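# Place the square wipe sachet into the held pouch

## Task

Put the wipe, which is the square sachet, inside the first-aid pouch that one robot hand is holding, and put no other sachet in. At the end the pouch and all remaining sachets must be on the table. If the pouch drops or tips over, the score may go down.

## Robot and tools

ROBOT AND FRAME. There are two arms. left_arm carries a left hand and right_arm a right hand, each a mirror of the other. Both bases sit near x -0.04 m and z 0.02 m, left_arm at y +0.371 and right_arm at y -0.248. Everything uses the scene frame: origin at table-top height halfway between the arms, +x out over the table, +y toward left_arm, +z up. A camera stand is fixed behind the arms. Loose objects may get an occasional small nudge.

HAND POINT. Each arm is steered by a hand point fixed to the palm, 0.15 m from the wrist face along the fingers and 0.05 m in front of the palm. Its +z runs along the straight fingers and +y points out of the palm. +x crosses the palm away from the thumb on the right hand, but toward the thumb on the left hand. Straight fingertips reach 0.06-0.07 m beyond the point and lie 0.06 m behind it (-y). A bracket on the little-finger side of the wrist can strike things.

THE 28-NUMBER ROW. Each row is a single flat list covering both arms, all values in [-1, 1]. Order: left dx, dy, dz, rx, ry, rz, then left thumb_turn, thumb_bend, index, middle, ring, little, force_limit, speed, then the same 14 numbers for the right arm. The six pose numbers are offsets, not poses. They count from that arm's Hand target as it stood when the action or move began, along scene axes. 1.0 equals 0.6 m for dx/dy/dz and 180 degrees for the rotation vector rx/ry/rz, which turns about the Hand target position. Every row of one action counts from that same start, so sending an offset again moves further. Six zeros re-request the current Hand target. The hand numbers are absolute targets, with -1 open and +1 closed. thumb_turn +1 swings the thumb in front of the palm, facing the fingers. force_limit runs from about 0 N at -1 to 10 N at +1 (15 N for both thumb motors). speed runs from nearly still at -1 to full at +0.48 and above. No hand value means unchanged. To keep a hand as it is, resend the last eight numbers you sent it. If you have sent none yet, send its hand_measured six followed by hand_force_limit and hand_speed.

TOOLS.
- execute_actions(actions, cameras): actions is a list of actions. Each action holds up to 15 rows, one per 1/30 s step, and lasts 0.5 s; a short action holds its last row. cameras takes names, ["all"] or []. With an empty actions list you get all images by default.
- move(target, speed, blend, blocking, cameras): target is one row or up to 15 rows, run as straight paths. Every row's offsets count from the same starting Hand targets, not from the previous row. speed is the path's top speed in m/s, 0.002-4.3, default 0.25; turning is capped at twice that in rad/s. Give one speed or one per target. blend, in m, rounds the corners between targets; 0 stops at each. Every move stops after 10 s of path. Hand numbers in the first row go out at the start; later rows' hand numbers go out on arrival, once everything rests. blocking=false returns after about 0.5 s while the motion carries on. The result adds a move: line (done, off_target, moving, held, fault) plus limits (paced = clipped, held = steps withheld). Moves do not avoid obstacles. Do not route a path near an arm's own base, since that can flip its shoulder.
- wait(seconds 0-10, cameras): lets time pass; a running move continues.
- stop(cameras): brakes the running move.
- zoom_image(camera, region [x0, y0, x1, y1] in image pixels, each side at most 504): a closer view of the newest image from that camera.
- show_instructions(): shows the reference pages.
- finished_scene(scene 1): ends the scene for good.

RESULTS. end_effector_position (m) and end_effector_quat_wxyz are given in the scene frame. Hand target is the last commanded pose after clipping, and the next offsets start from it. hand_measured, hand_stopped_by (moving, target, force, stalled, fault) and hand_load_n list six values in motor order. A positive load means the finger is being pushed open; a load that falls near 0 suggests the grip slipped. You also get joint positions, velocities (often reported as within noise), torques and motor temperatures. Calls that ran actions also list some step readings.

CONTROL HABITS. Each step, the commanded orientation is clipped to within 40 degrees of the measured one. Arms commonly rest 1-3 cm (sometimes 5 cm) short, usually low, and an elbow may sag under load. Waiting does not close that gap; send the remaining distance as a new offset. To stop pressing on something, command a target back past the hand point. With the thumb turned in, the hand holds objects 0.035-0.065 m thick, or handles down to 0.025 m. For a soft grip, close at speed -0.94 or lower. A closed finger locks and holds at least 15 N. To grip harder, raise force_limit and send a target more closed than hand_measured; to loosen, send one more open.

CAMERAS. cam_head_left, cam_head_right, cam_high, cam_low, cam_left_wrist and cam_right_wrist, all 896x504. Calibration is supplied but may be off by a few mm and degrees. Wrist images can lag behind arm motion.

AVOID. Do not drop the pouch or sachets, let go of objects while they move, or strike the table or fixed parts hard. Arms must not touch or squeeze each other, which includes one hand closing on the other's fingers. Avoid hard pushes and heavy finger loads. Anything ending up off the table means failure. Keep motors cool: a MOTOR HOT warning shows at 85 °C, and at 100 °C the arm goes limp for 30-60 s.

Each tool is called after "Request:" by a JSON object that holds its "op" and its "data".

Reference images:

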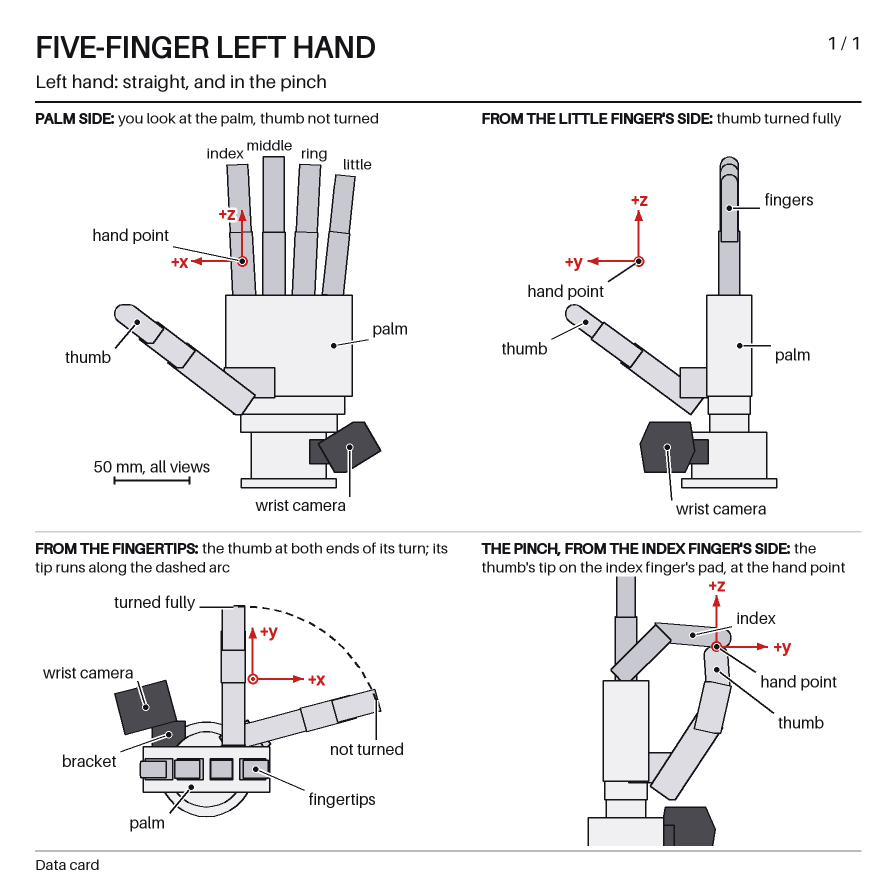

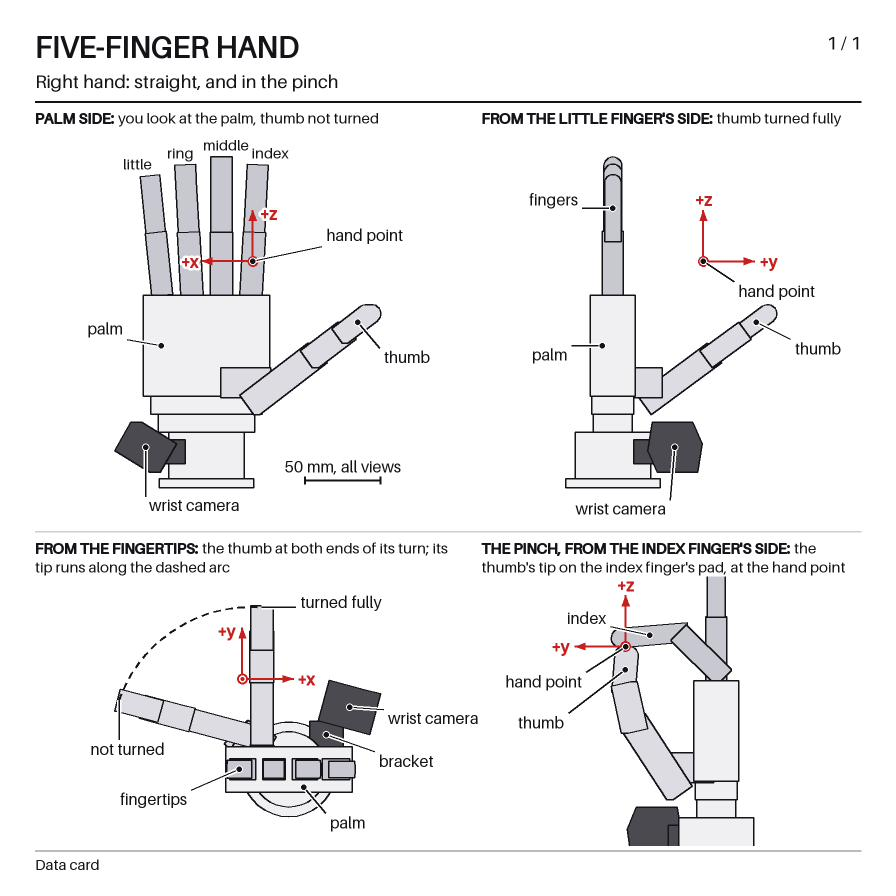

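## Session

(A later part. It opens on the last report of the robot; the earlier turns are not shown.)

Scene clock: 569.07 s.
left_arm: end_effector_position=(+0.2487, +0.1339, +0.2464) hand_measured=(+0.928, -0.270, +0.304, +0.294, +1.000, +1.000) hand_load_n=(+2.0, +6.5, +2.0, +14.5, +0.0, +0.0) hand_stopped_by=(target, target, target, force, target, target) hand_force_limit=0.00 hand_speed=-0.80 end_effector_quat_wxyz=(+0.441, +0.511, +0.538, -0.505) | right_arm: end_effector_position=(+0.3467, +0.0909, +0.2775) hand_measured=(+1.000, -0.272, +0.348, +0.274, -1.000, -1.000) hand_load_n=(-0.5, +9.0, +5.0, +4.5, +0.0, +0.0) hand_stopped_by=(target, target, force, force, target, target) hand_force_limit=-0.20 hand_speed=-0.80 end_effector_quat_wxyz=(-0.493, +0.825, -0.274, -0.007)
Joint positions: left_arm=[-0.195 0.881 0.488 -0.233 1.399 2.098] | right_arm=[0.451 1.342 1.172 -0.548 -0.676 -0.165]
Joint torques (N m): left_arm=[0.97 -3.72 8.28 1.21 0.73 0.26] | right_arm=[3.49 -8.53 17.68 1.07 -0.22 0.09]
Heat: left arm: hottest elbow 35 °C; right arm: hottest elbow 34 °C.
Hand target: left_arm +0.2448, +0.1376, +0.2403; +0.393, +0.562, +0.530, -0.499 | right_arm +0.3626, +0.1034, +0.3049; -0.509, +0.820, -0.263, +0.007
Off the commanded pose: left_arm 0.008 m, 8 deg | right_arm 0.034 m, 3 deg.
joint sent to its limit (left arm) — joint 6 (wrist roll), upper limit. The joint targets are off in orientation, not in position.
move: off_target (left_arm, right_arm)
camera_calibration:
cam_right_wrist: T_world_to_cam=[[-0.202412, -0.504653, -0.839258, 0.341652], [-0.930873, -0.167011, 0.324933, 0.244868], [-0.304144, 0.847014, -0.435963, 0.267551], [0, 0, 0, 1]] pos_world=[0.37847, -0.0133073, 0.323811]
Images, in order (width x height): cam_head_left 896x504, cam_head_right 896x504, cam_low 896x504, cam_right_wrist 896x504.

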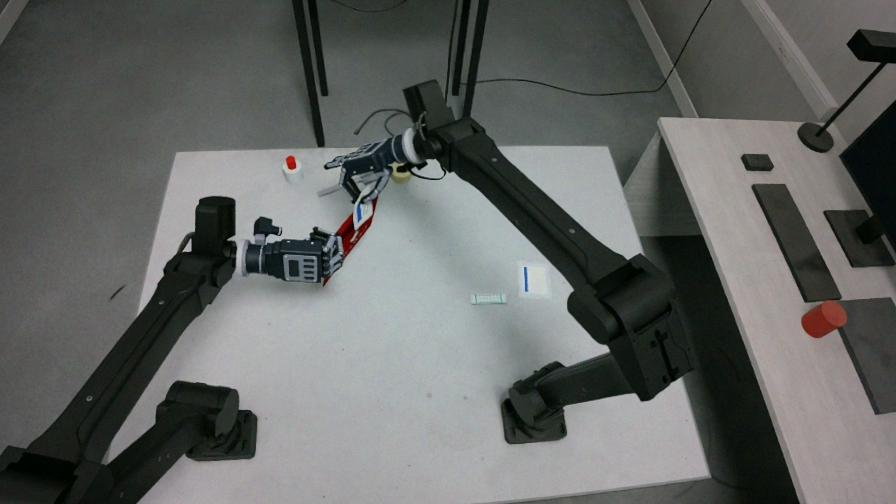

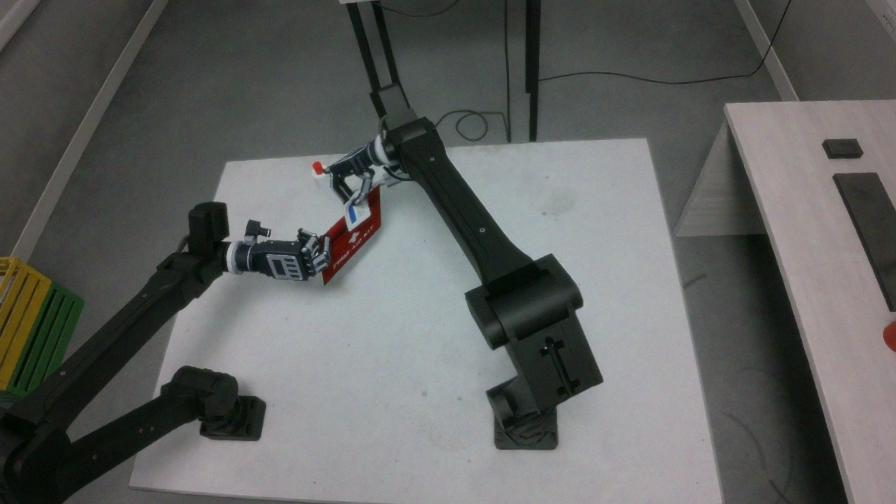

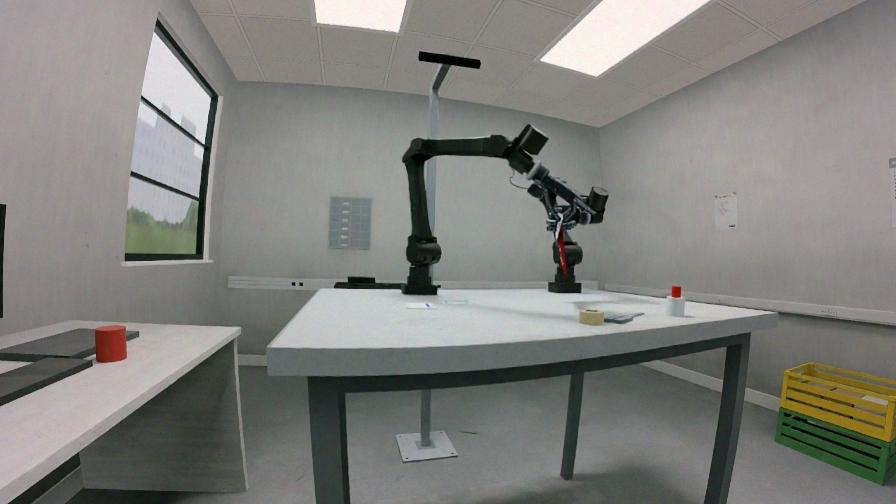

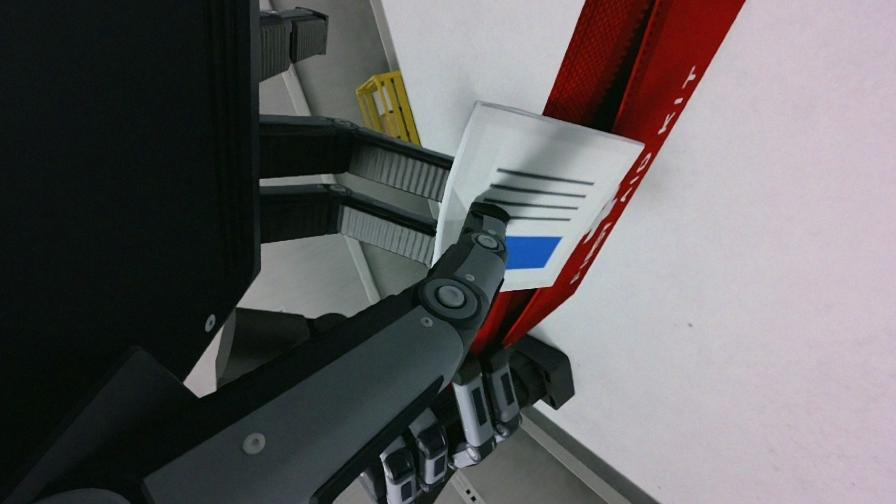

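Request:
{"op": "move", "data": {"target": [[0,0,0,0,0,0,0.928,-0.268,0.304,0.296,1.0,1.0,0.0,-0.8, 0.0,0.0,0.08,0,0,0,1,-0.27,0.36,0.34,-1,-1,-0.2,-0.8]], "speed": 0.1, "cameras": ["cam_head_left","cam_head_right","cam_low","cam_right_wrist"]}}

Request:
{"op": "zoom_image", "data": {"camera": "cam_head_left", "region": [320, 150, 420, 250]}}

Request:
{"op": "zoom_image", "data": {"camera": "cam_head_right", "region": [320, 150, 420, 250]}}

Request:
{"op": "zoom_image", "data": {"camera": "cam_right_wrist", "region": [440, 0, 800, 330]}}

Scene clock: 574.00 s.
left_arm: end_effector_position=(+0.2487, +0.1339, +0.2464) hand_measured=(+0.928, -0.270, +0.304, +0.294, +1.000, +1.000) hand_load_n=(+2.0, +6.5, +2.0, +14.5, +0.0, +0.0) hand_stopped_by=(target, target, target, force, target, target) hand_force_limit=0.00 hand_speed=-0.80 end_effector_quat_wxyz=(+0.441, +0.511, +0.538, -0.505) | right_arm: end_effector_position=(+0.3518, +0.0935, +0.3245) hand_measured=(+1.000, -0.272, +0.348, +0.274, -1.000, -1.000) hand_load_n=(-0.5, +9.0, +5.5, +4.0, +0.0, +0.0) hand_stopped_by=(target, target, force, force, target, target) hand_force_limit=-0.20 hand_speed=-0.80 end_effector_quat_wxyz=(-0.495, +0.825, -0.274, -0.007)
Joint positions: left_arm=[-0.195 0.881 0.488 -0.233 1.399 2.098] | right_arm=[0.451 1.342 1.294 -0.666 -0.676 -0.162]
Joint torques (N m): left_arm=[0.91 -3.72 8.28 1.21 0.73 0.26] | right_arm=[3.9 -9 17.65 0.87 -0.22 0.05]
Heat: left arm: hottest elbow 35 °C; right arm: hottest elbow 35 °C.
Hand target: left_arm +0.2448, +0.1376, +0.2403; +0.393, +0.562, +0.530, -0.499 | right_arm +0.3626, +0.1033, +0.3529; -0.509, +0.820, -0.263, +0.006
Off the commanded pose: left_arm 0.008 m, 8 deg | right_arm 0.032 m, 3 deg.
joint sent to its limit (left arm) — joint 6 (wrist roll), upper limit. The joint targets are off in orientation, not in position.
move: off_target (left_arm, right_arm)
camera_calibration:
cam_right_wrist: T_world_to_cam=[[-0.202041, -0.502368, -0.840717, 0.383629], [-0.931518, -0.16649, 0.323349, 0.235426], [-0.302411, 0.848473, -0.434327, 0.286198], [0, 0, 0, 1]] pos_world=[0.383362, -0.0109125, 0.370703]
Images, in order (width x height): cam_head_left 896x504, cam_head_right 896x504, cam_low 896x504, cam_right_wrist 896x504.

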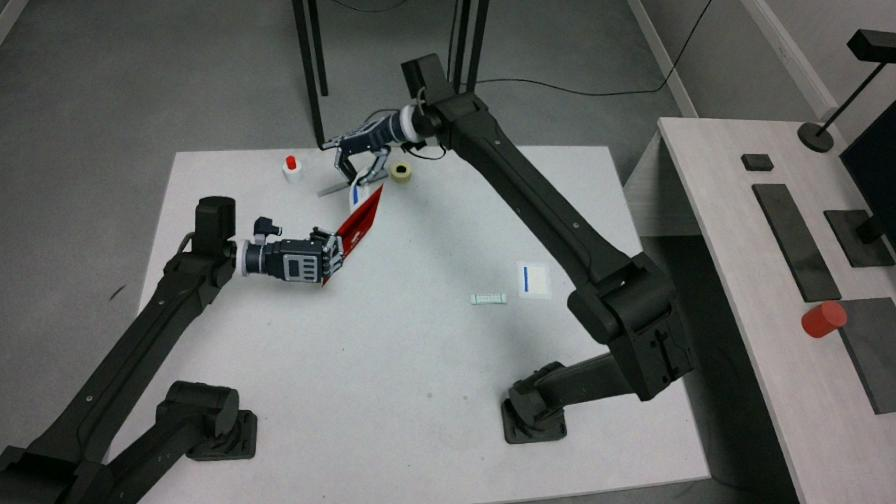

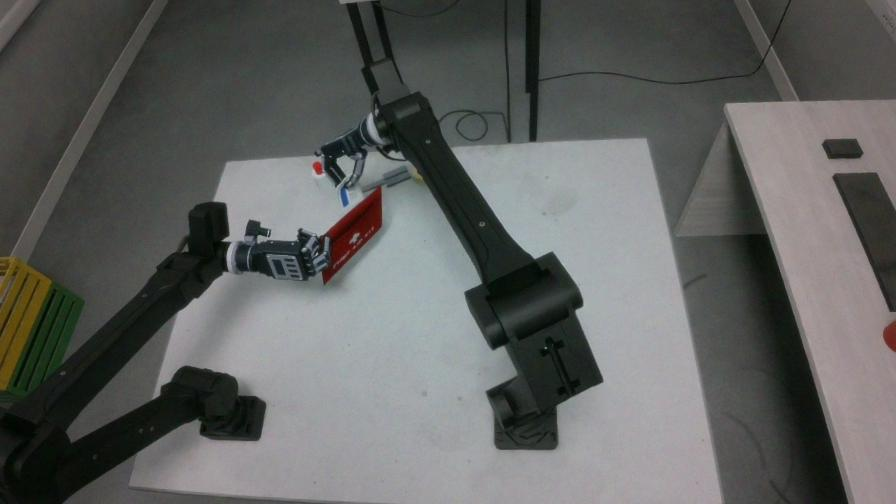

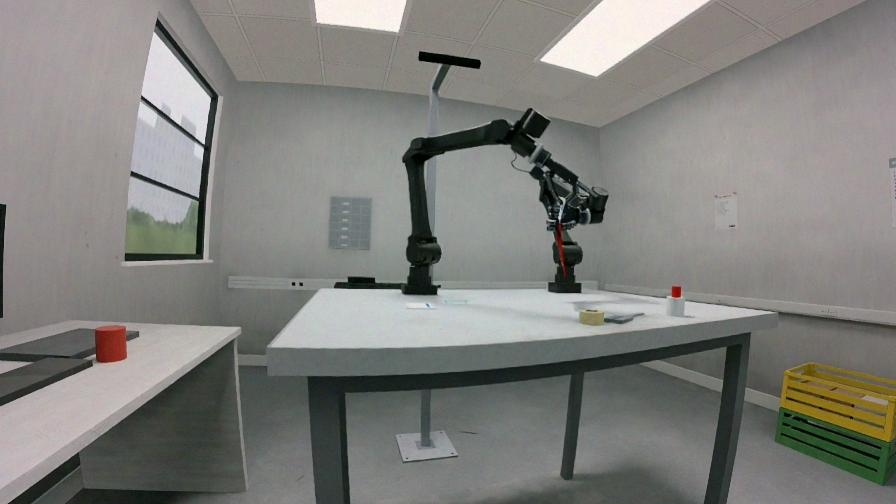

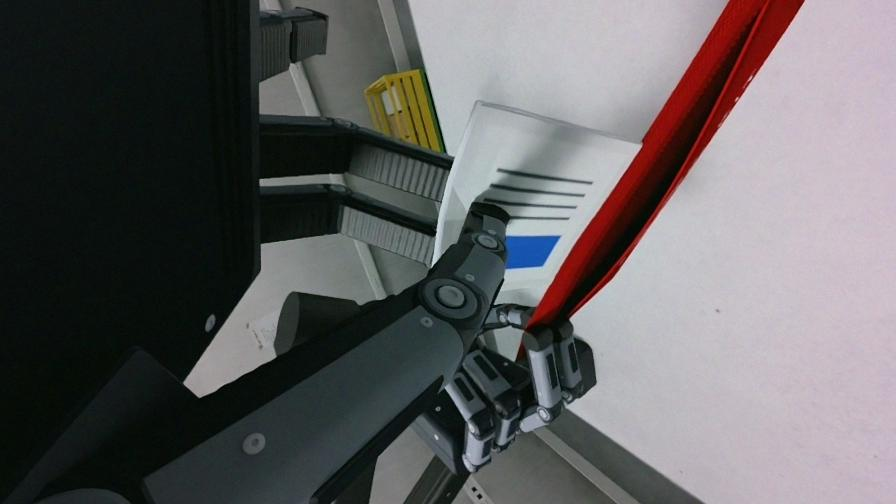

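Scaled by 5.040 from the camera's 896x504 image, which has a finer 1280x720 frame.

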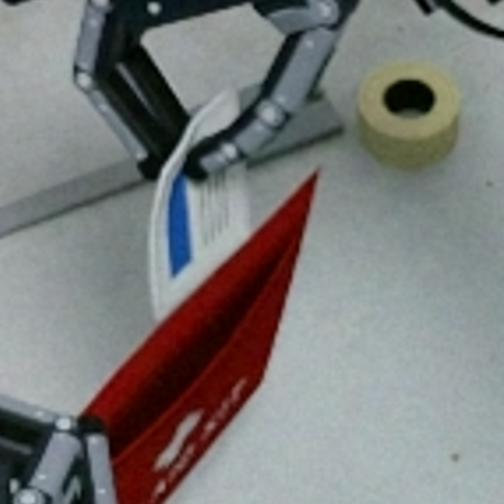

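Scaled by 5.040 from the camera's 896x504 image, which has a finer 1280x720 frame.

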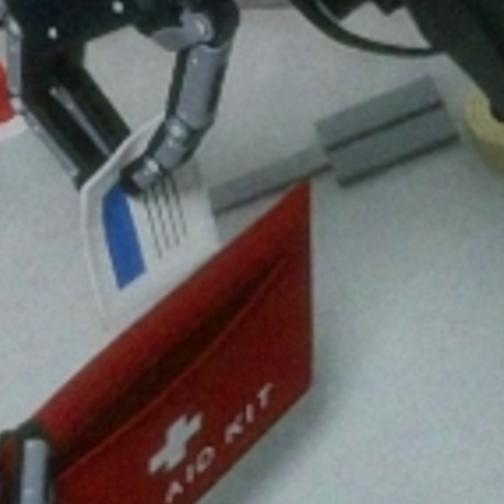

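Scaled by 1.400 from the camera's 896x504 image, which has a finer 1280x720 frame.

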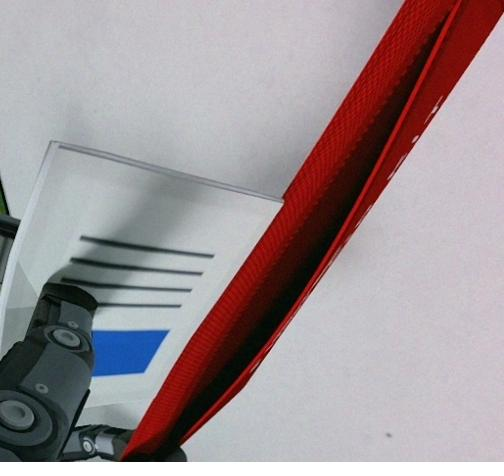

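Request:
{"op": "move", "data": {"target": [[0,0,0,0,0,0,0.928,-0.268,0.304,0.296,1.0,1.0,0.0,-0.8, -0.012,0.0,-0.1,0,0,0,1,-0.27,0.36,0.34,-1,-1,-0.2,-0.8]], "speed": 0.1, "cameras": ["cam_head_left","cam_head_right","cam_low","cam_right_wrist"]}}

Request:
{"op": "zoom_image", "data": {"camera": "cam_head_left", "region": [320, 150, 420, 250]}}

Request:
{"op": "zoom_image", "data": {"camera": "cam_head_right", "region": [320, 150, 420, 250]}}

Request:
{"op": "zoom_image", "data": {"camera": "cam_right_wrist", "region": [440, 0, 800, 330]}}

Scene clock: 580.70 s.
left_arm: end_effector_position=(+0.2487, +0.1339, +0.2464) hand_measured=(+0.928, -0.270, +0.304, +0.294, +1.000, +1.000) hand_load_n=(+2.0, +6.5, +2.0, +14.5, +0.0, +0.0) hand_stopped_by=(target, target, target, force, target, target) hand_force_limit=0.00 hand_speed=-0.80 end_effector_quat_wxyz=(+0.441, +0.511, +0.538, -0.505) | right_arm: end_effector_position=(+0.3562, +0.0989, +0.2981) hand_measured=(+1.000, -0.272, +0.348, +0.274, -1.000, -1.000) hand_load_n=(-0.5, +9.0, +5.5, +4.5, +0.0, +0.0) hand_stopped_by=(target, target, force, force, target, target) hand_force_limit=-0.20 hand_speed=-0.80 end_effector_quat_wxyz=(-0.509, +0.820, -0.262, +0.009)
Joint positions: left_arm=[-0.195 0.881 0.488 -0.233 1.399 2.098] | right_arm=[0.458 1.342 1.209 -0.53 -0.669 -0.16]
Joint torques (N m): left_arm=[0.97 -3.72 8.28 1.2 0.73 0.27] | right_arm=[3.72 -9.17 10.77 1.77 -0.19 0.05]
Heat: left arm: hottest elbow 35 °C; right arm: hottest elbow 37 °C.
Hand target: left_arm +0.2448, +0.1376, +0.2403; +0.393, +0.562, +0.530, -0.499 | right_arm +0.3553, +0.1033, +0.2928; -0.508, +0.820, -0.263, +0.006
Off the commanded pose: left_arm 0.008 m, 8 deg | right_arm 0.007 m, 0 deg.
joint sent to its limit (left arm) — joint 6 (wrist roll), upper limit. The joint targets are off in orientation, not in position.
move: off_target (left_arm)
camera_calibration:
cam_right_wrist: T_world_to_cam=[[-0.162172, -0.486168, -0.858685, 0.35445], [-0.94521, -0.17333, 0.276649, 0.268492], [-0.283334, 0.856503, -0.431422, 0.263049], [0, 0, 0, 1]] pos_world=[0.385793, -0.00644205, 0.343568]
Images, in order (width x height): cam_head_left 896x504, cam_head_right 896x504, cam_low 896x504, cam_right_wrist 896x504.

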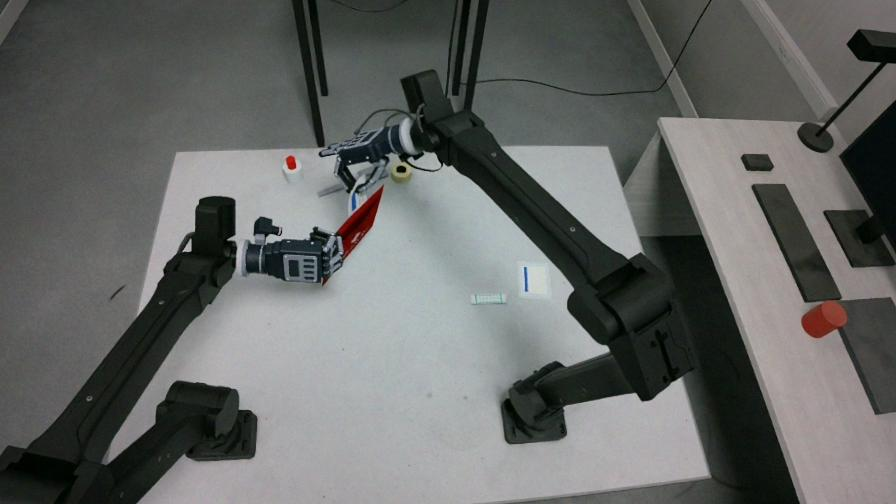

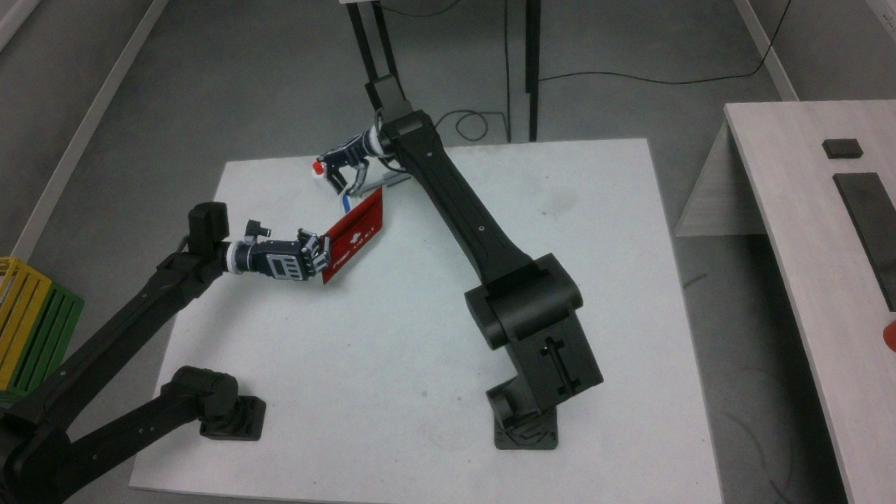

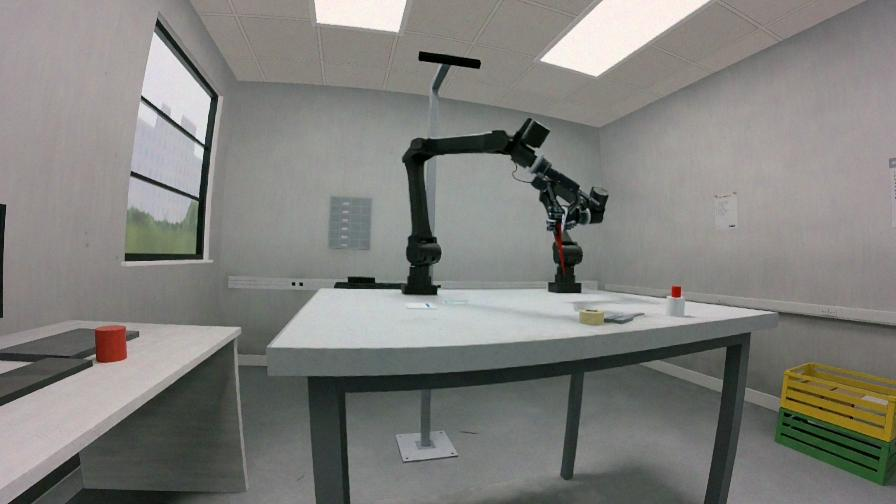

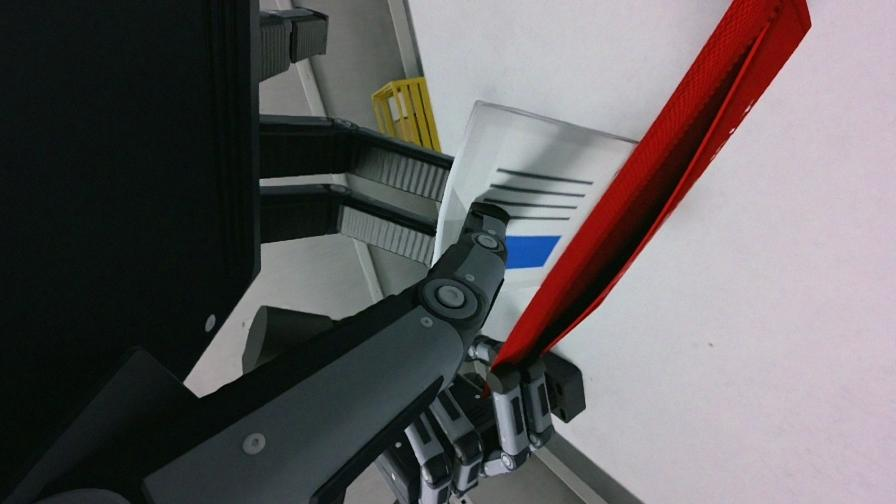

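Scaled by 5.040 from the camera's 896x504 image, which has a finer 1280x720 frame.

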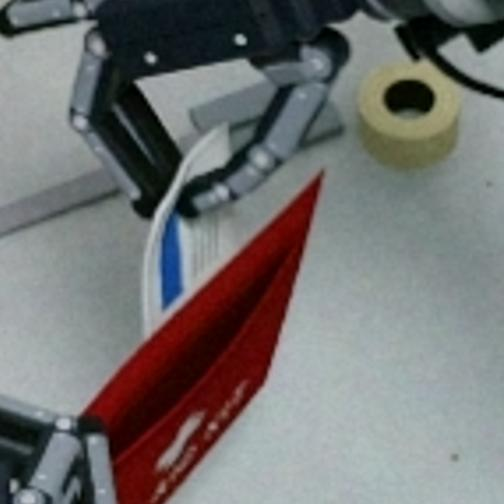

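Scaled by 5.040 from the camera's 896x504 image, which has a finer 1280x720 frame.

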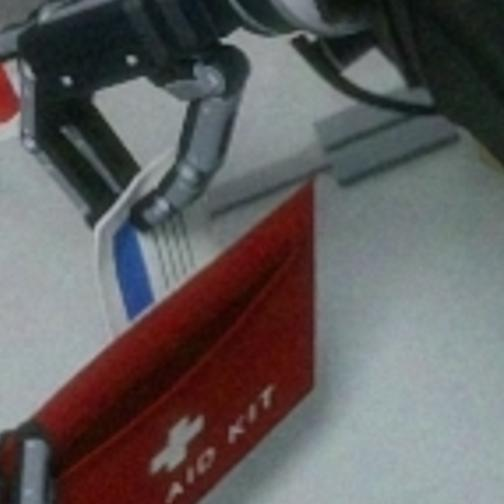

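Scaled by 1.400 from the camera's 896x504 image, which has a finer 1280x720 frame.

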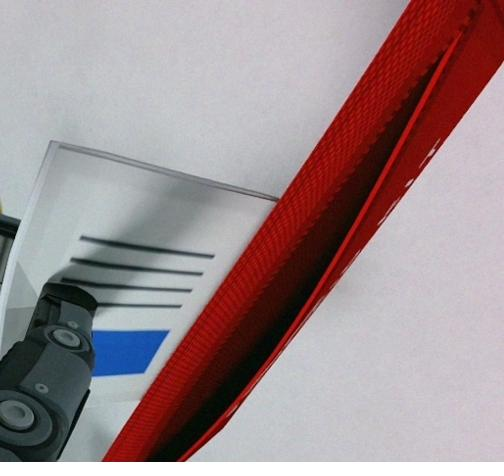

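Request:
{"op": "move", "data": {"target": [[0,0,0,0,0,0,0.928,-0.268,0.304,0.296,1.0,1.0,0.0,-0.8, 0,0.0,0.087,0,0,0,1,-0.27,0.36,0.34,-1,-1,-0.2,-0.8],[0,0,0,0,0,0,0.928,-0.268,0.304,0.296,1.0,1.0,0.0,-0.8, -0.0045,-0.045,0.087,0,0,0,1,-0.27,0.36,0.34,-1,-1,-0.2,-0.8],[0,0,0,0,0,0,0.928,-0.268,0.304,0.296,1.0,1.0,0.0,-0.8, -0.0045,-0.0097,0.087,0,0,0,1,-0.27,0.36,0.34,-1,-1,-0.2,-0.8],[0,0,0,0,0,0,0.928,-0.268,0.304,0.296,1.0,1.0,0.0,-0.8, -0.0045,-0.0097,-0.014,0,0,0,1,-0.27,0.36,0.34,-1,-1,-0.2,-0.8]], "speed": 0.1, "cameras": ["cam_head_left","cam_head_right","cam_low","cam_right_wrist"]}}

Request:
{"op": "zoom_image", "data": {"camera": "cam_head_left", "region": [320, 150, 420, 250]}}

Request:
{"op": "zoom_image", "data": {"camera": "cam_head_right", "region": [320, 150, 420, 250]}}

Request:
{"op": "zoom_image", "data": {"camera": "cam_right_wrist", "region": [440, 0, 800, 330]}}

Scene clock: 593.57 s.
left_arm: end_effector_position=(+0.2487, +0.1339, +0.2464) hand_measured=(+0.928, -0.270, +0.304, +0.294, +1.000, +1.000) hand_load_n=(+2.0, +6.5, +1.5, +14.5, +0.5, +0.0) hand_stopped_by=(target, target, target, force, target, target) hand_force_limit=0.00 hand_speed=-0.80 end_effector_quat_wxyz=(+0.441, +0.511, +0.538, -0.505) | right_arm: end_effector_position=(+0.3520, +0.0940, +0.2912) hand_measured=(+1.000, -0.272, +0.348, +0.274, -1.000, -1.000) hand_load_n=(-0.5, +9.0, +5.0, +4.5, +0.0, +0.0) hand_stopped_by=(target, target, force, force, target, target) hand_force_limit=-0.20 hand_speed=-0.80 end_effector_quat_wxyz=(-0.510, +0.820, -0.261, +0.010)
Joint positions: left_arm=[-0.195 0.881 0.488 -0.233 1.399 2.098] | right_arm=[0.452 1.329 1.178 -0.513 -0.676 -0.166]
Joint torques (N m): left_arm=[0.91 -3.72 8.27 1.2 0.73 0.26] | right_arm=[3.55 -8.41 10.8 1.81 -0.21 0.1]
Heat: left arm: hottest elbow 35 °C; right arm: hottest elbow 37 °C.
Hand target: left_arm +0.2448, +0.1376, +0.2402; +0.393, +0.562, +0.530, -0.499 | right_arm +0.3527, +0.0975, +0.2846; -0.509, +0.820, -0.263, +0.007
Off the commanded pose: left_arm 0.008 m, 8 deg | right_arm 0.008 m, 1 deg.
joint sent to its limit (left arm) — joint 6 (wrist roll), upper limit. The joint targets are off in orientation, not in position.
move: off_target (left_arm)
camera_calibration:
cam_right_wrist: T_world_to_cam=[[-0.15846, -0.485367, -0.859831, 0.344416], [-0.94552, -0.176239, 0.273737, 0.266793], [-0.284399, 0.856364, -0.430997, 0.263241], [0, 0, 0, 1]] pos_world=[0.3817, -0.0112419, 0.336565]
Images, in order (width x height): cam_head_left 896x504, cam_head_right 896x504, cam_low 896x504, cam_right_wrist 896x504.

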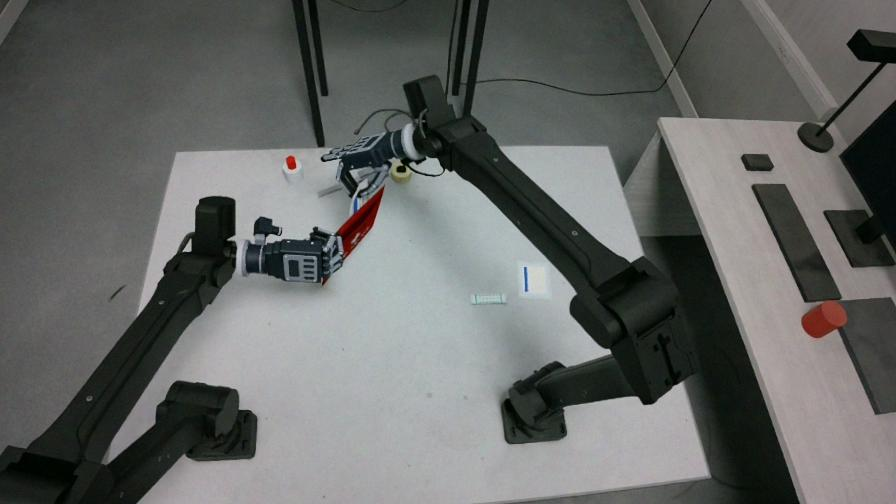

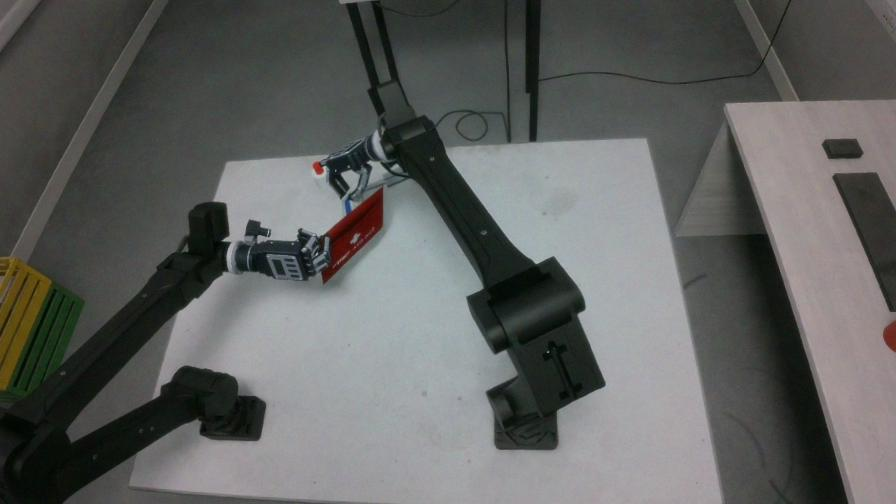

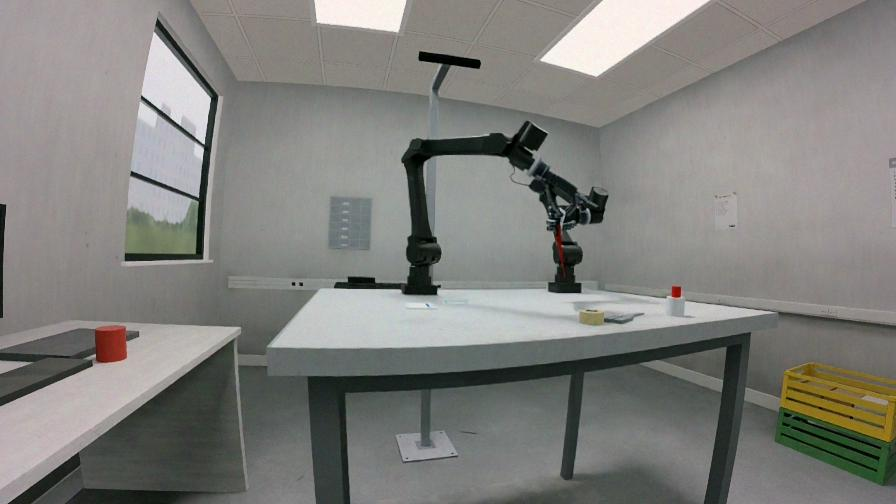

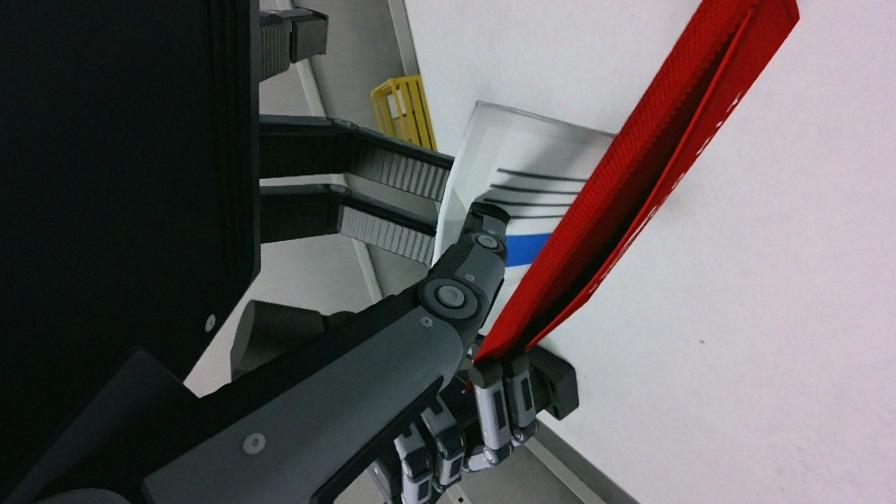

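Scaled by 5.040 from the camera's 896x504 image, which has a finer 1280x720 frame.

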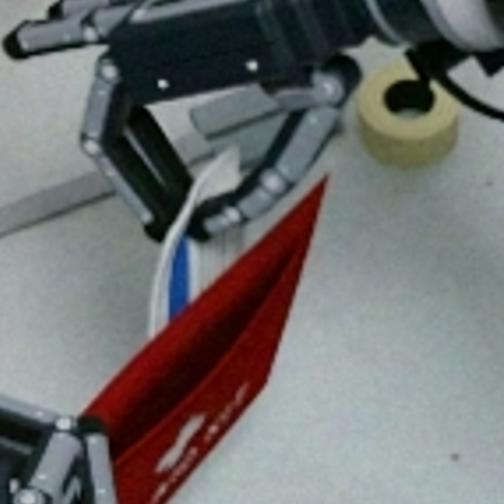

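Scaled by 5.040 from the camera's 896x504 image, which has a finer 1280x720 frame.

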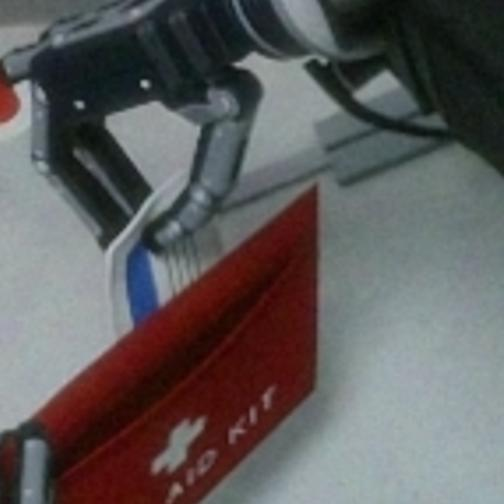

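Scaled by 1.400 from the camera's 896x504 image, which has a finer 1280x720 frame.

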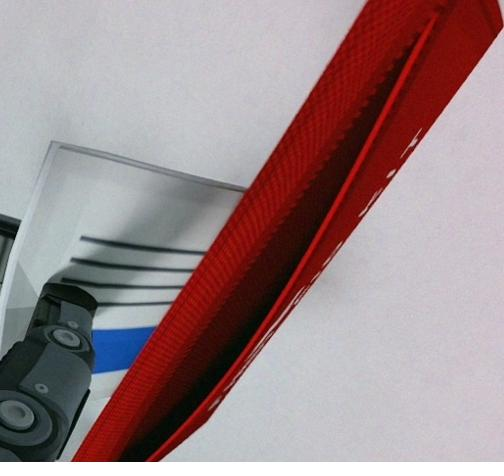

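Request:
{"op": "move", "data": {"target": [[0,0,0,0,0,0,0.928,-0.268,0.304,0.296,1.0,1.0,0.0,-0.8, 0,0.0,0.075,0,0,0,1,-0.27,0.36,0.34,-1,-1,-0.2,-0.8],[0,0,0,0,0,0,0.928,-0.268,0.304,0.296,1.0,1.0,0.0,-0.8, -0.0443,-0.015,0.075,-0.0106,-0.0316,0,1,-0.27,0.36,0.34,-1,-1,-0.2,-0.8],[0,0,0,0,0,0,0.928,-0.268,0.304,0.296,1.0,1.0,0.0,-0.8, -0.0443,-0.015,0.0273,-0.0106,-0.0316,0,1,-0.27,0.36,0.34,-1,-1,-0.2,-0.8]], "speed": 0.1, "cameras": ["cam_head_left","cam_head_right","cam_low","cam_right_wrist"]}}

Request:
{"op": "zoom_image", "data": {"camera": "cam_head_left", "region": [310, 150, 410, 250]}}

Request:
{"op": "zoom_image", "data": {"camera": "cam_head_right", "region": [310, 150, 410, 250]}}

Request:
{"op": "zoom_image", "data": {"camera": "cam_right_wrist", "region": [440, 0, 800, 330]}}

Scene clock: 614.67 s.
left_arm: end_effector_position=(+0.2486, +0.1339, +0.2464) hand_measured=(+0.928, -0.270, +0.304, +0.294, +1.000, +1.000) hand_load_n=(+1.5, +6.5, +2.0, +14.5, +0.0, +0.0) hand_stopped_by=(target, target, target, force, target, target) hand_force_limit=0.00 hand_speed=-0.80 end_effector_quat_wxyz=(+0.441, +0.511, +0.537, -0.505) | right_arm: end_effector_position=(+0.3273, +0.0859, +0.3020) hand_measured=(+1.000, -0.272, +0.348, +0.274, -1.000, -1.000) hand_load_n=(-0.5, +8.5, +5.5, +4.5, +0.0, +0.0) hand_stopped_by=(target, target, force, force, target, target) hand_force_limit=-0.20 hand_speed=-0.80 end_effector_quat_wxyz=(-0.505, +0.826, -0.245, +0.047)
Joint positions: left_arm=[-0.195 0.881 0.488 -0.233 1.399 2.098] | right_arm=[0.485 1.23 1.127 -0.529 -0.604 -0.199]
Joint torques (N m): left_arm=[0.91 -3.72 8.27 1.2 0.73 0.26] | right_arm=[3.6 -8.41 10.93 1.96 -0.18 -0.11]
Heat: left arm: hottest elbow 35 °C; right arm: hottest elbow 36 °C.
Hand target: left_arm +0.2447, +0.1376, +0.2403; +0.393, +0.562, +0.530, -0.499 | right_arm +0.3261, +0.0885, +0.3009; -0.507, +0.827, -0.238, +0.052
Off the commanded pose: left_arm 0.008 m, 8 deg | right_arm 0.003 m, 1 deg.
joint sent to its limit (left arm) — joint 6 (wrist roll), upper limit. The joint targets are off in orientation, not in position.
move: off_target (left_arm)
camera_calibration:
cam_right_wrist: T_world_to_cam=[[-0.099824, -0.513775, -0.852098, 0.32691], [-0.965084, -0.158438, 0.208591, 0.263532], [-0.242174, 0.843168, -0.48002, 0.269939], [0, 0, 0, 1]] pos_world=[0.352336, -0.0178923, 0.353165]
Images, in order (width x height): cam_head_left 896x504, cam_head_right 896x504, cam_low 896x504, cam_right_wrist 896x504.

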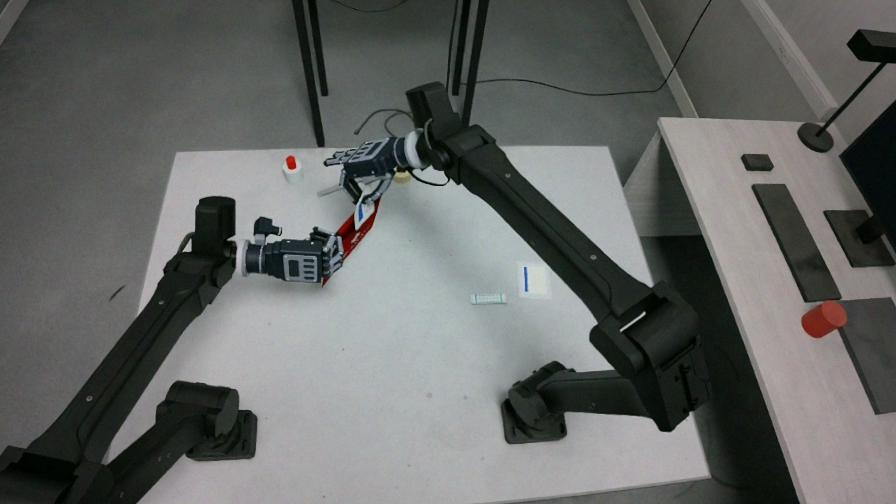

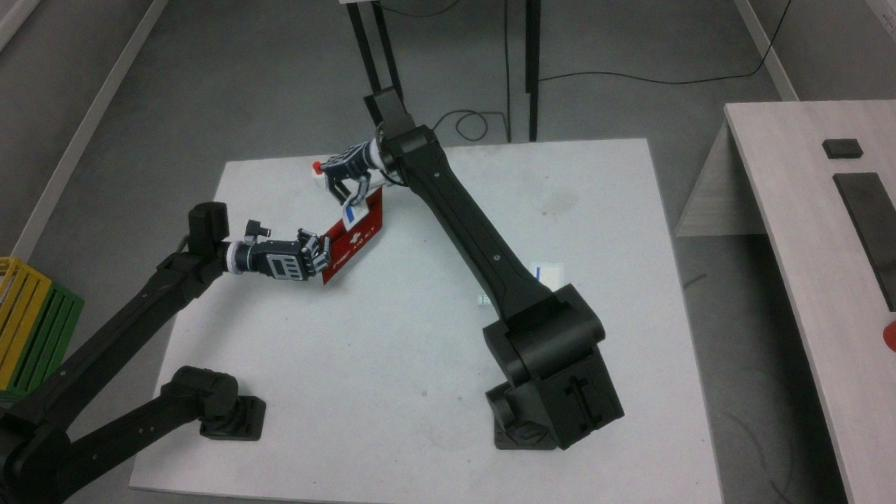

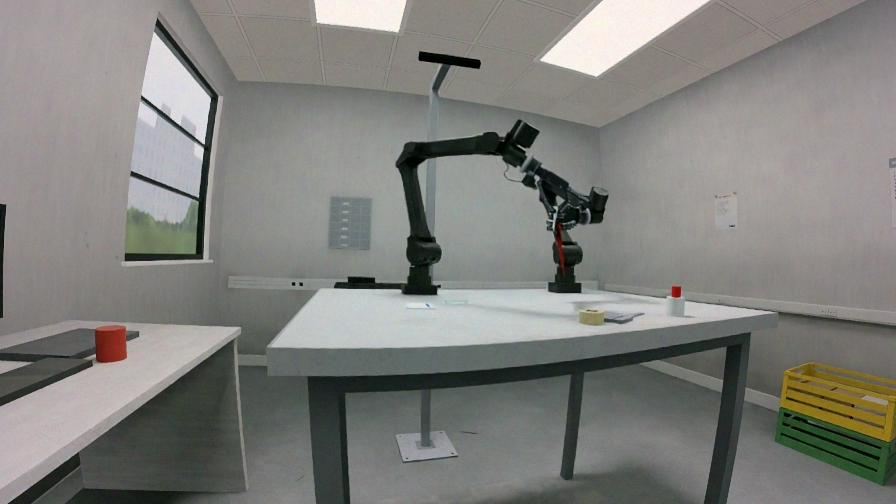

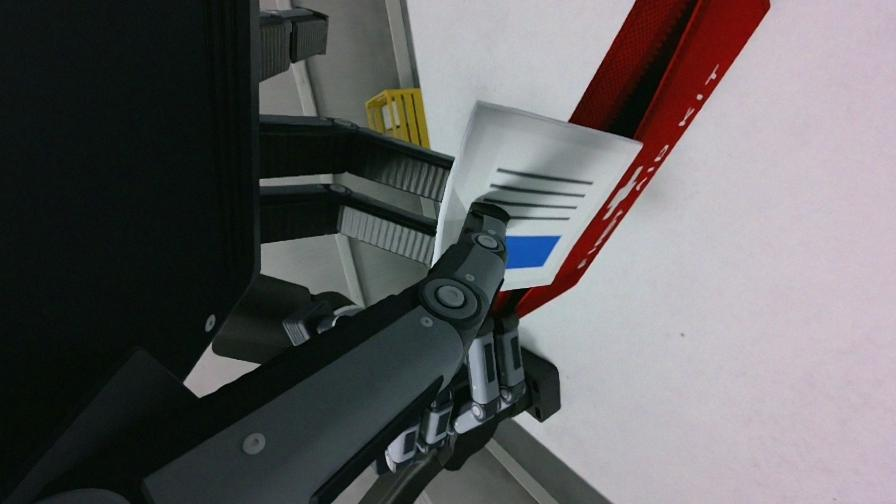

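Scaled by 5.040 from the camera's 896x504 image, which has a finer 1280x720 frame.

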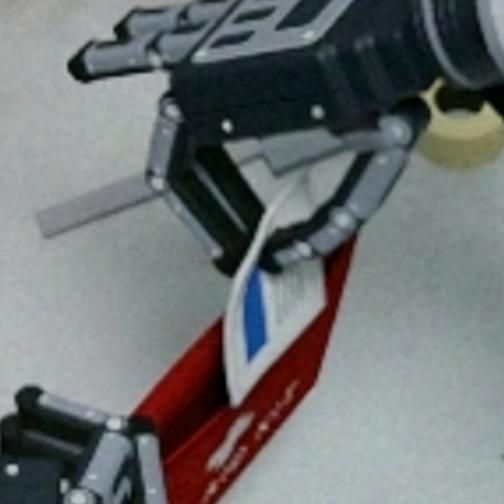

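Scaled by 5.040 from the camera's 896x504 image, which has a finer 1280x720 frame.

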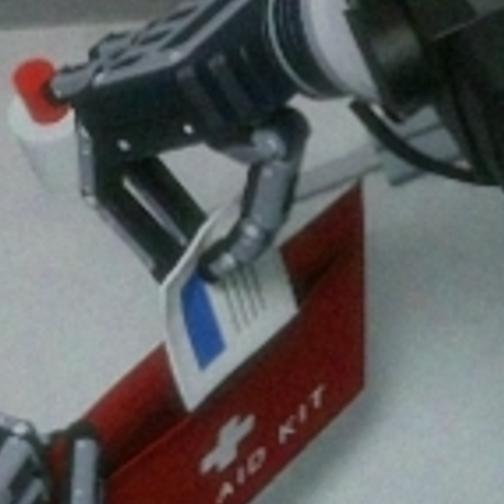

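Scaled by 1.400 from the camera's 896x504 image, which has a finer 1280x720 frame.

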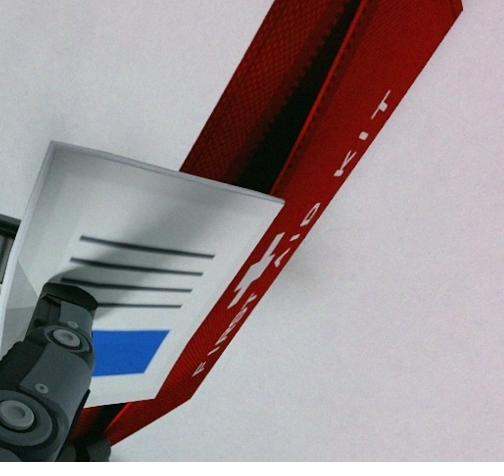

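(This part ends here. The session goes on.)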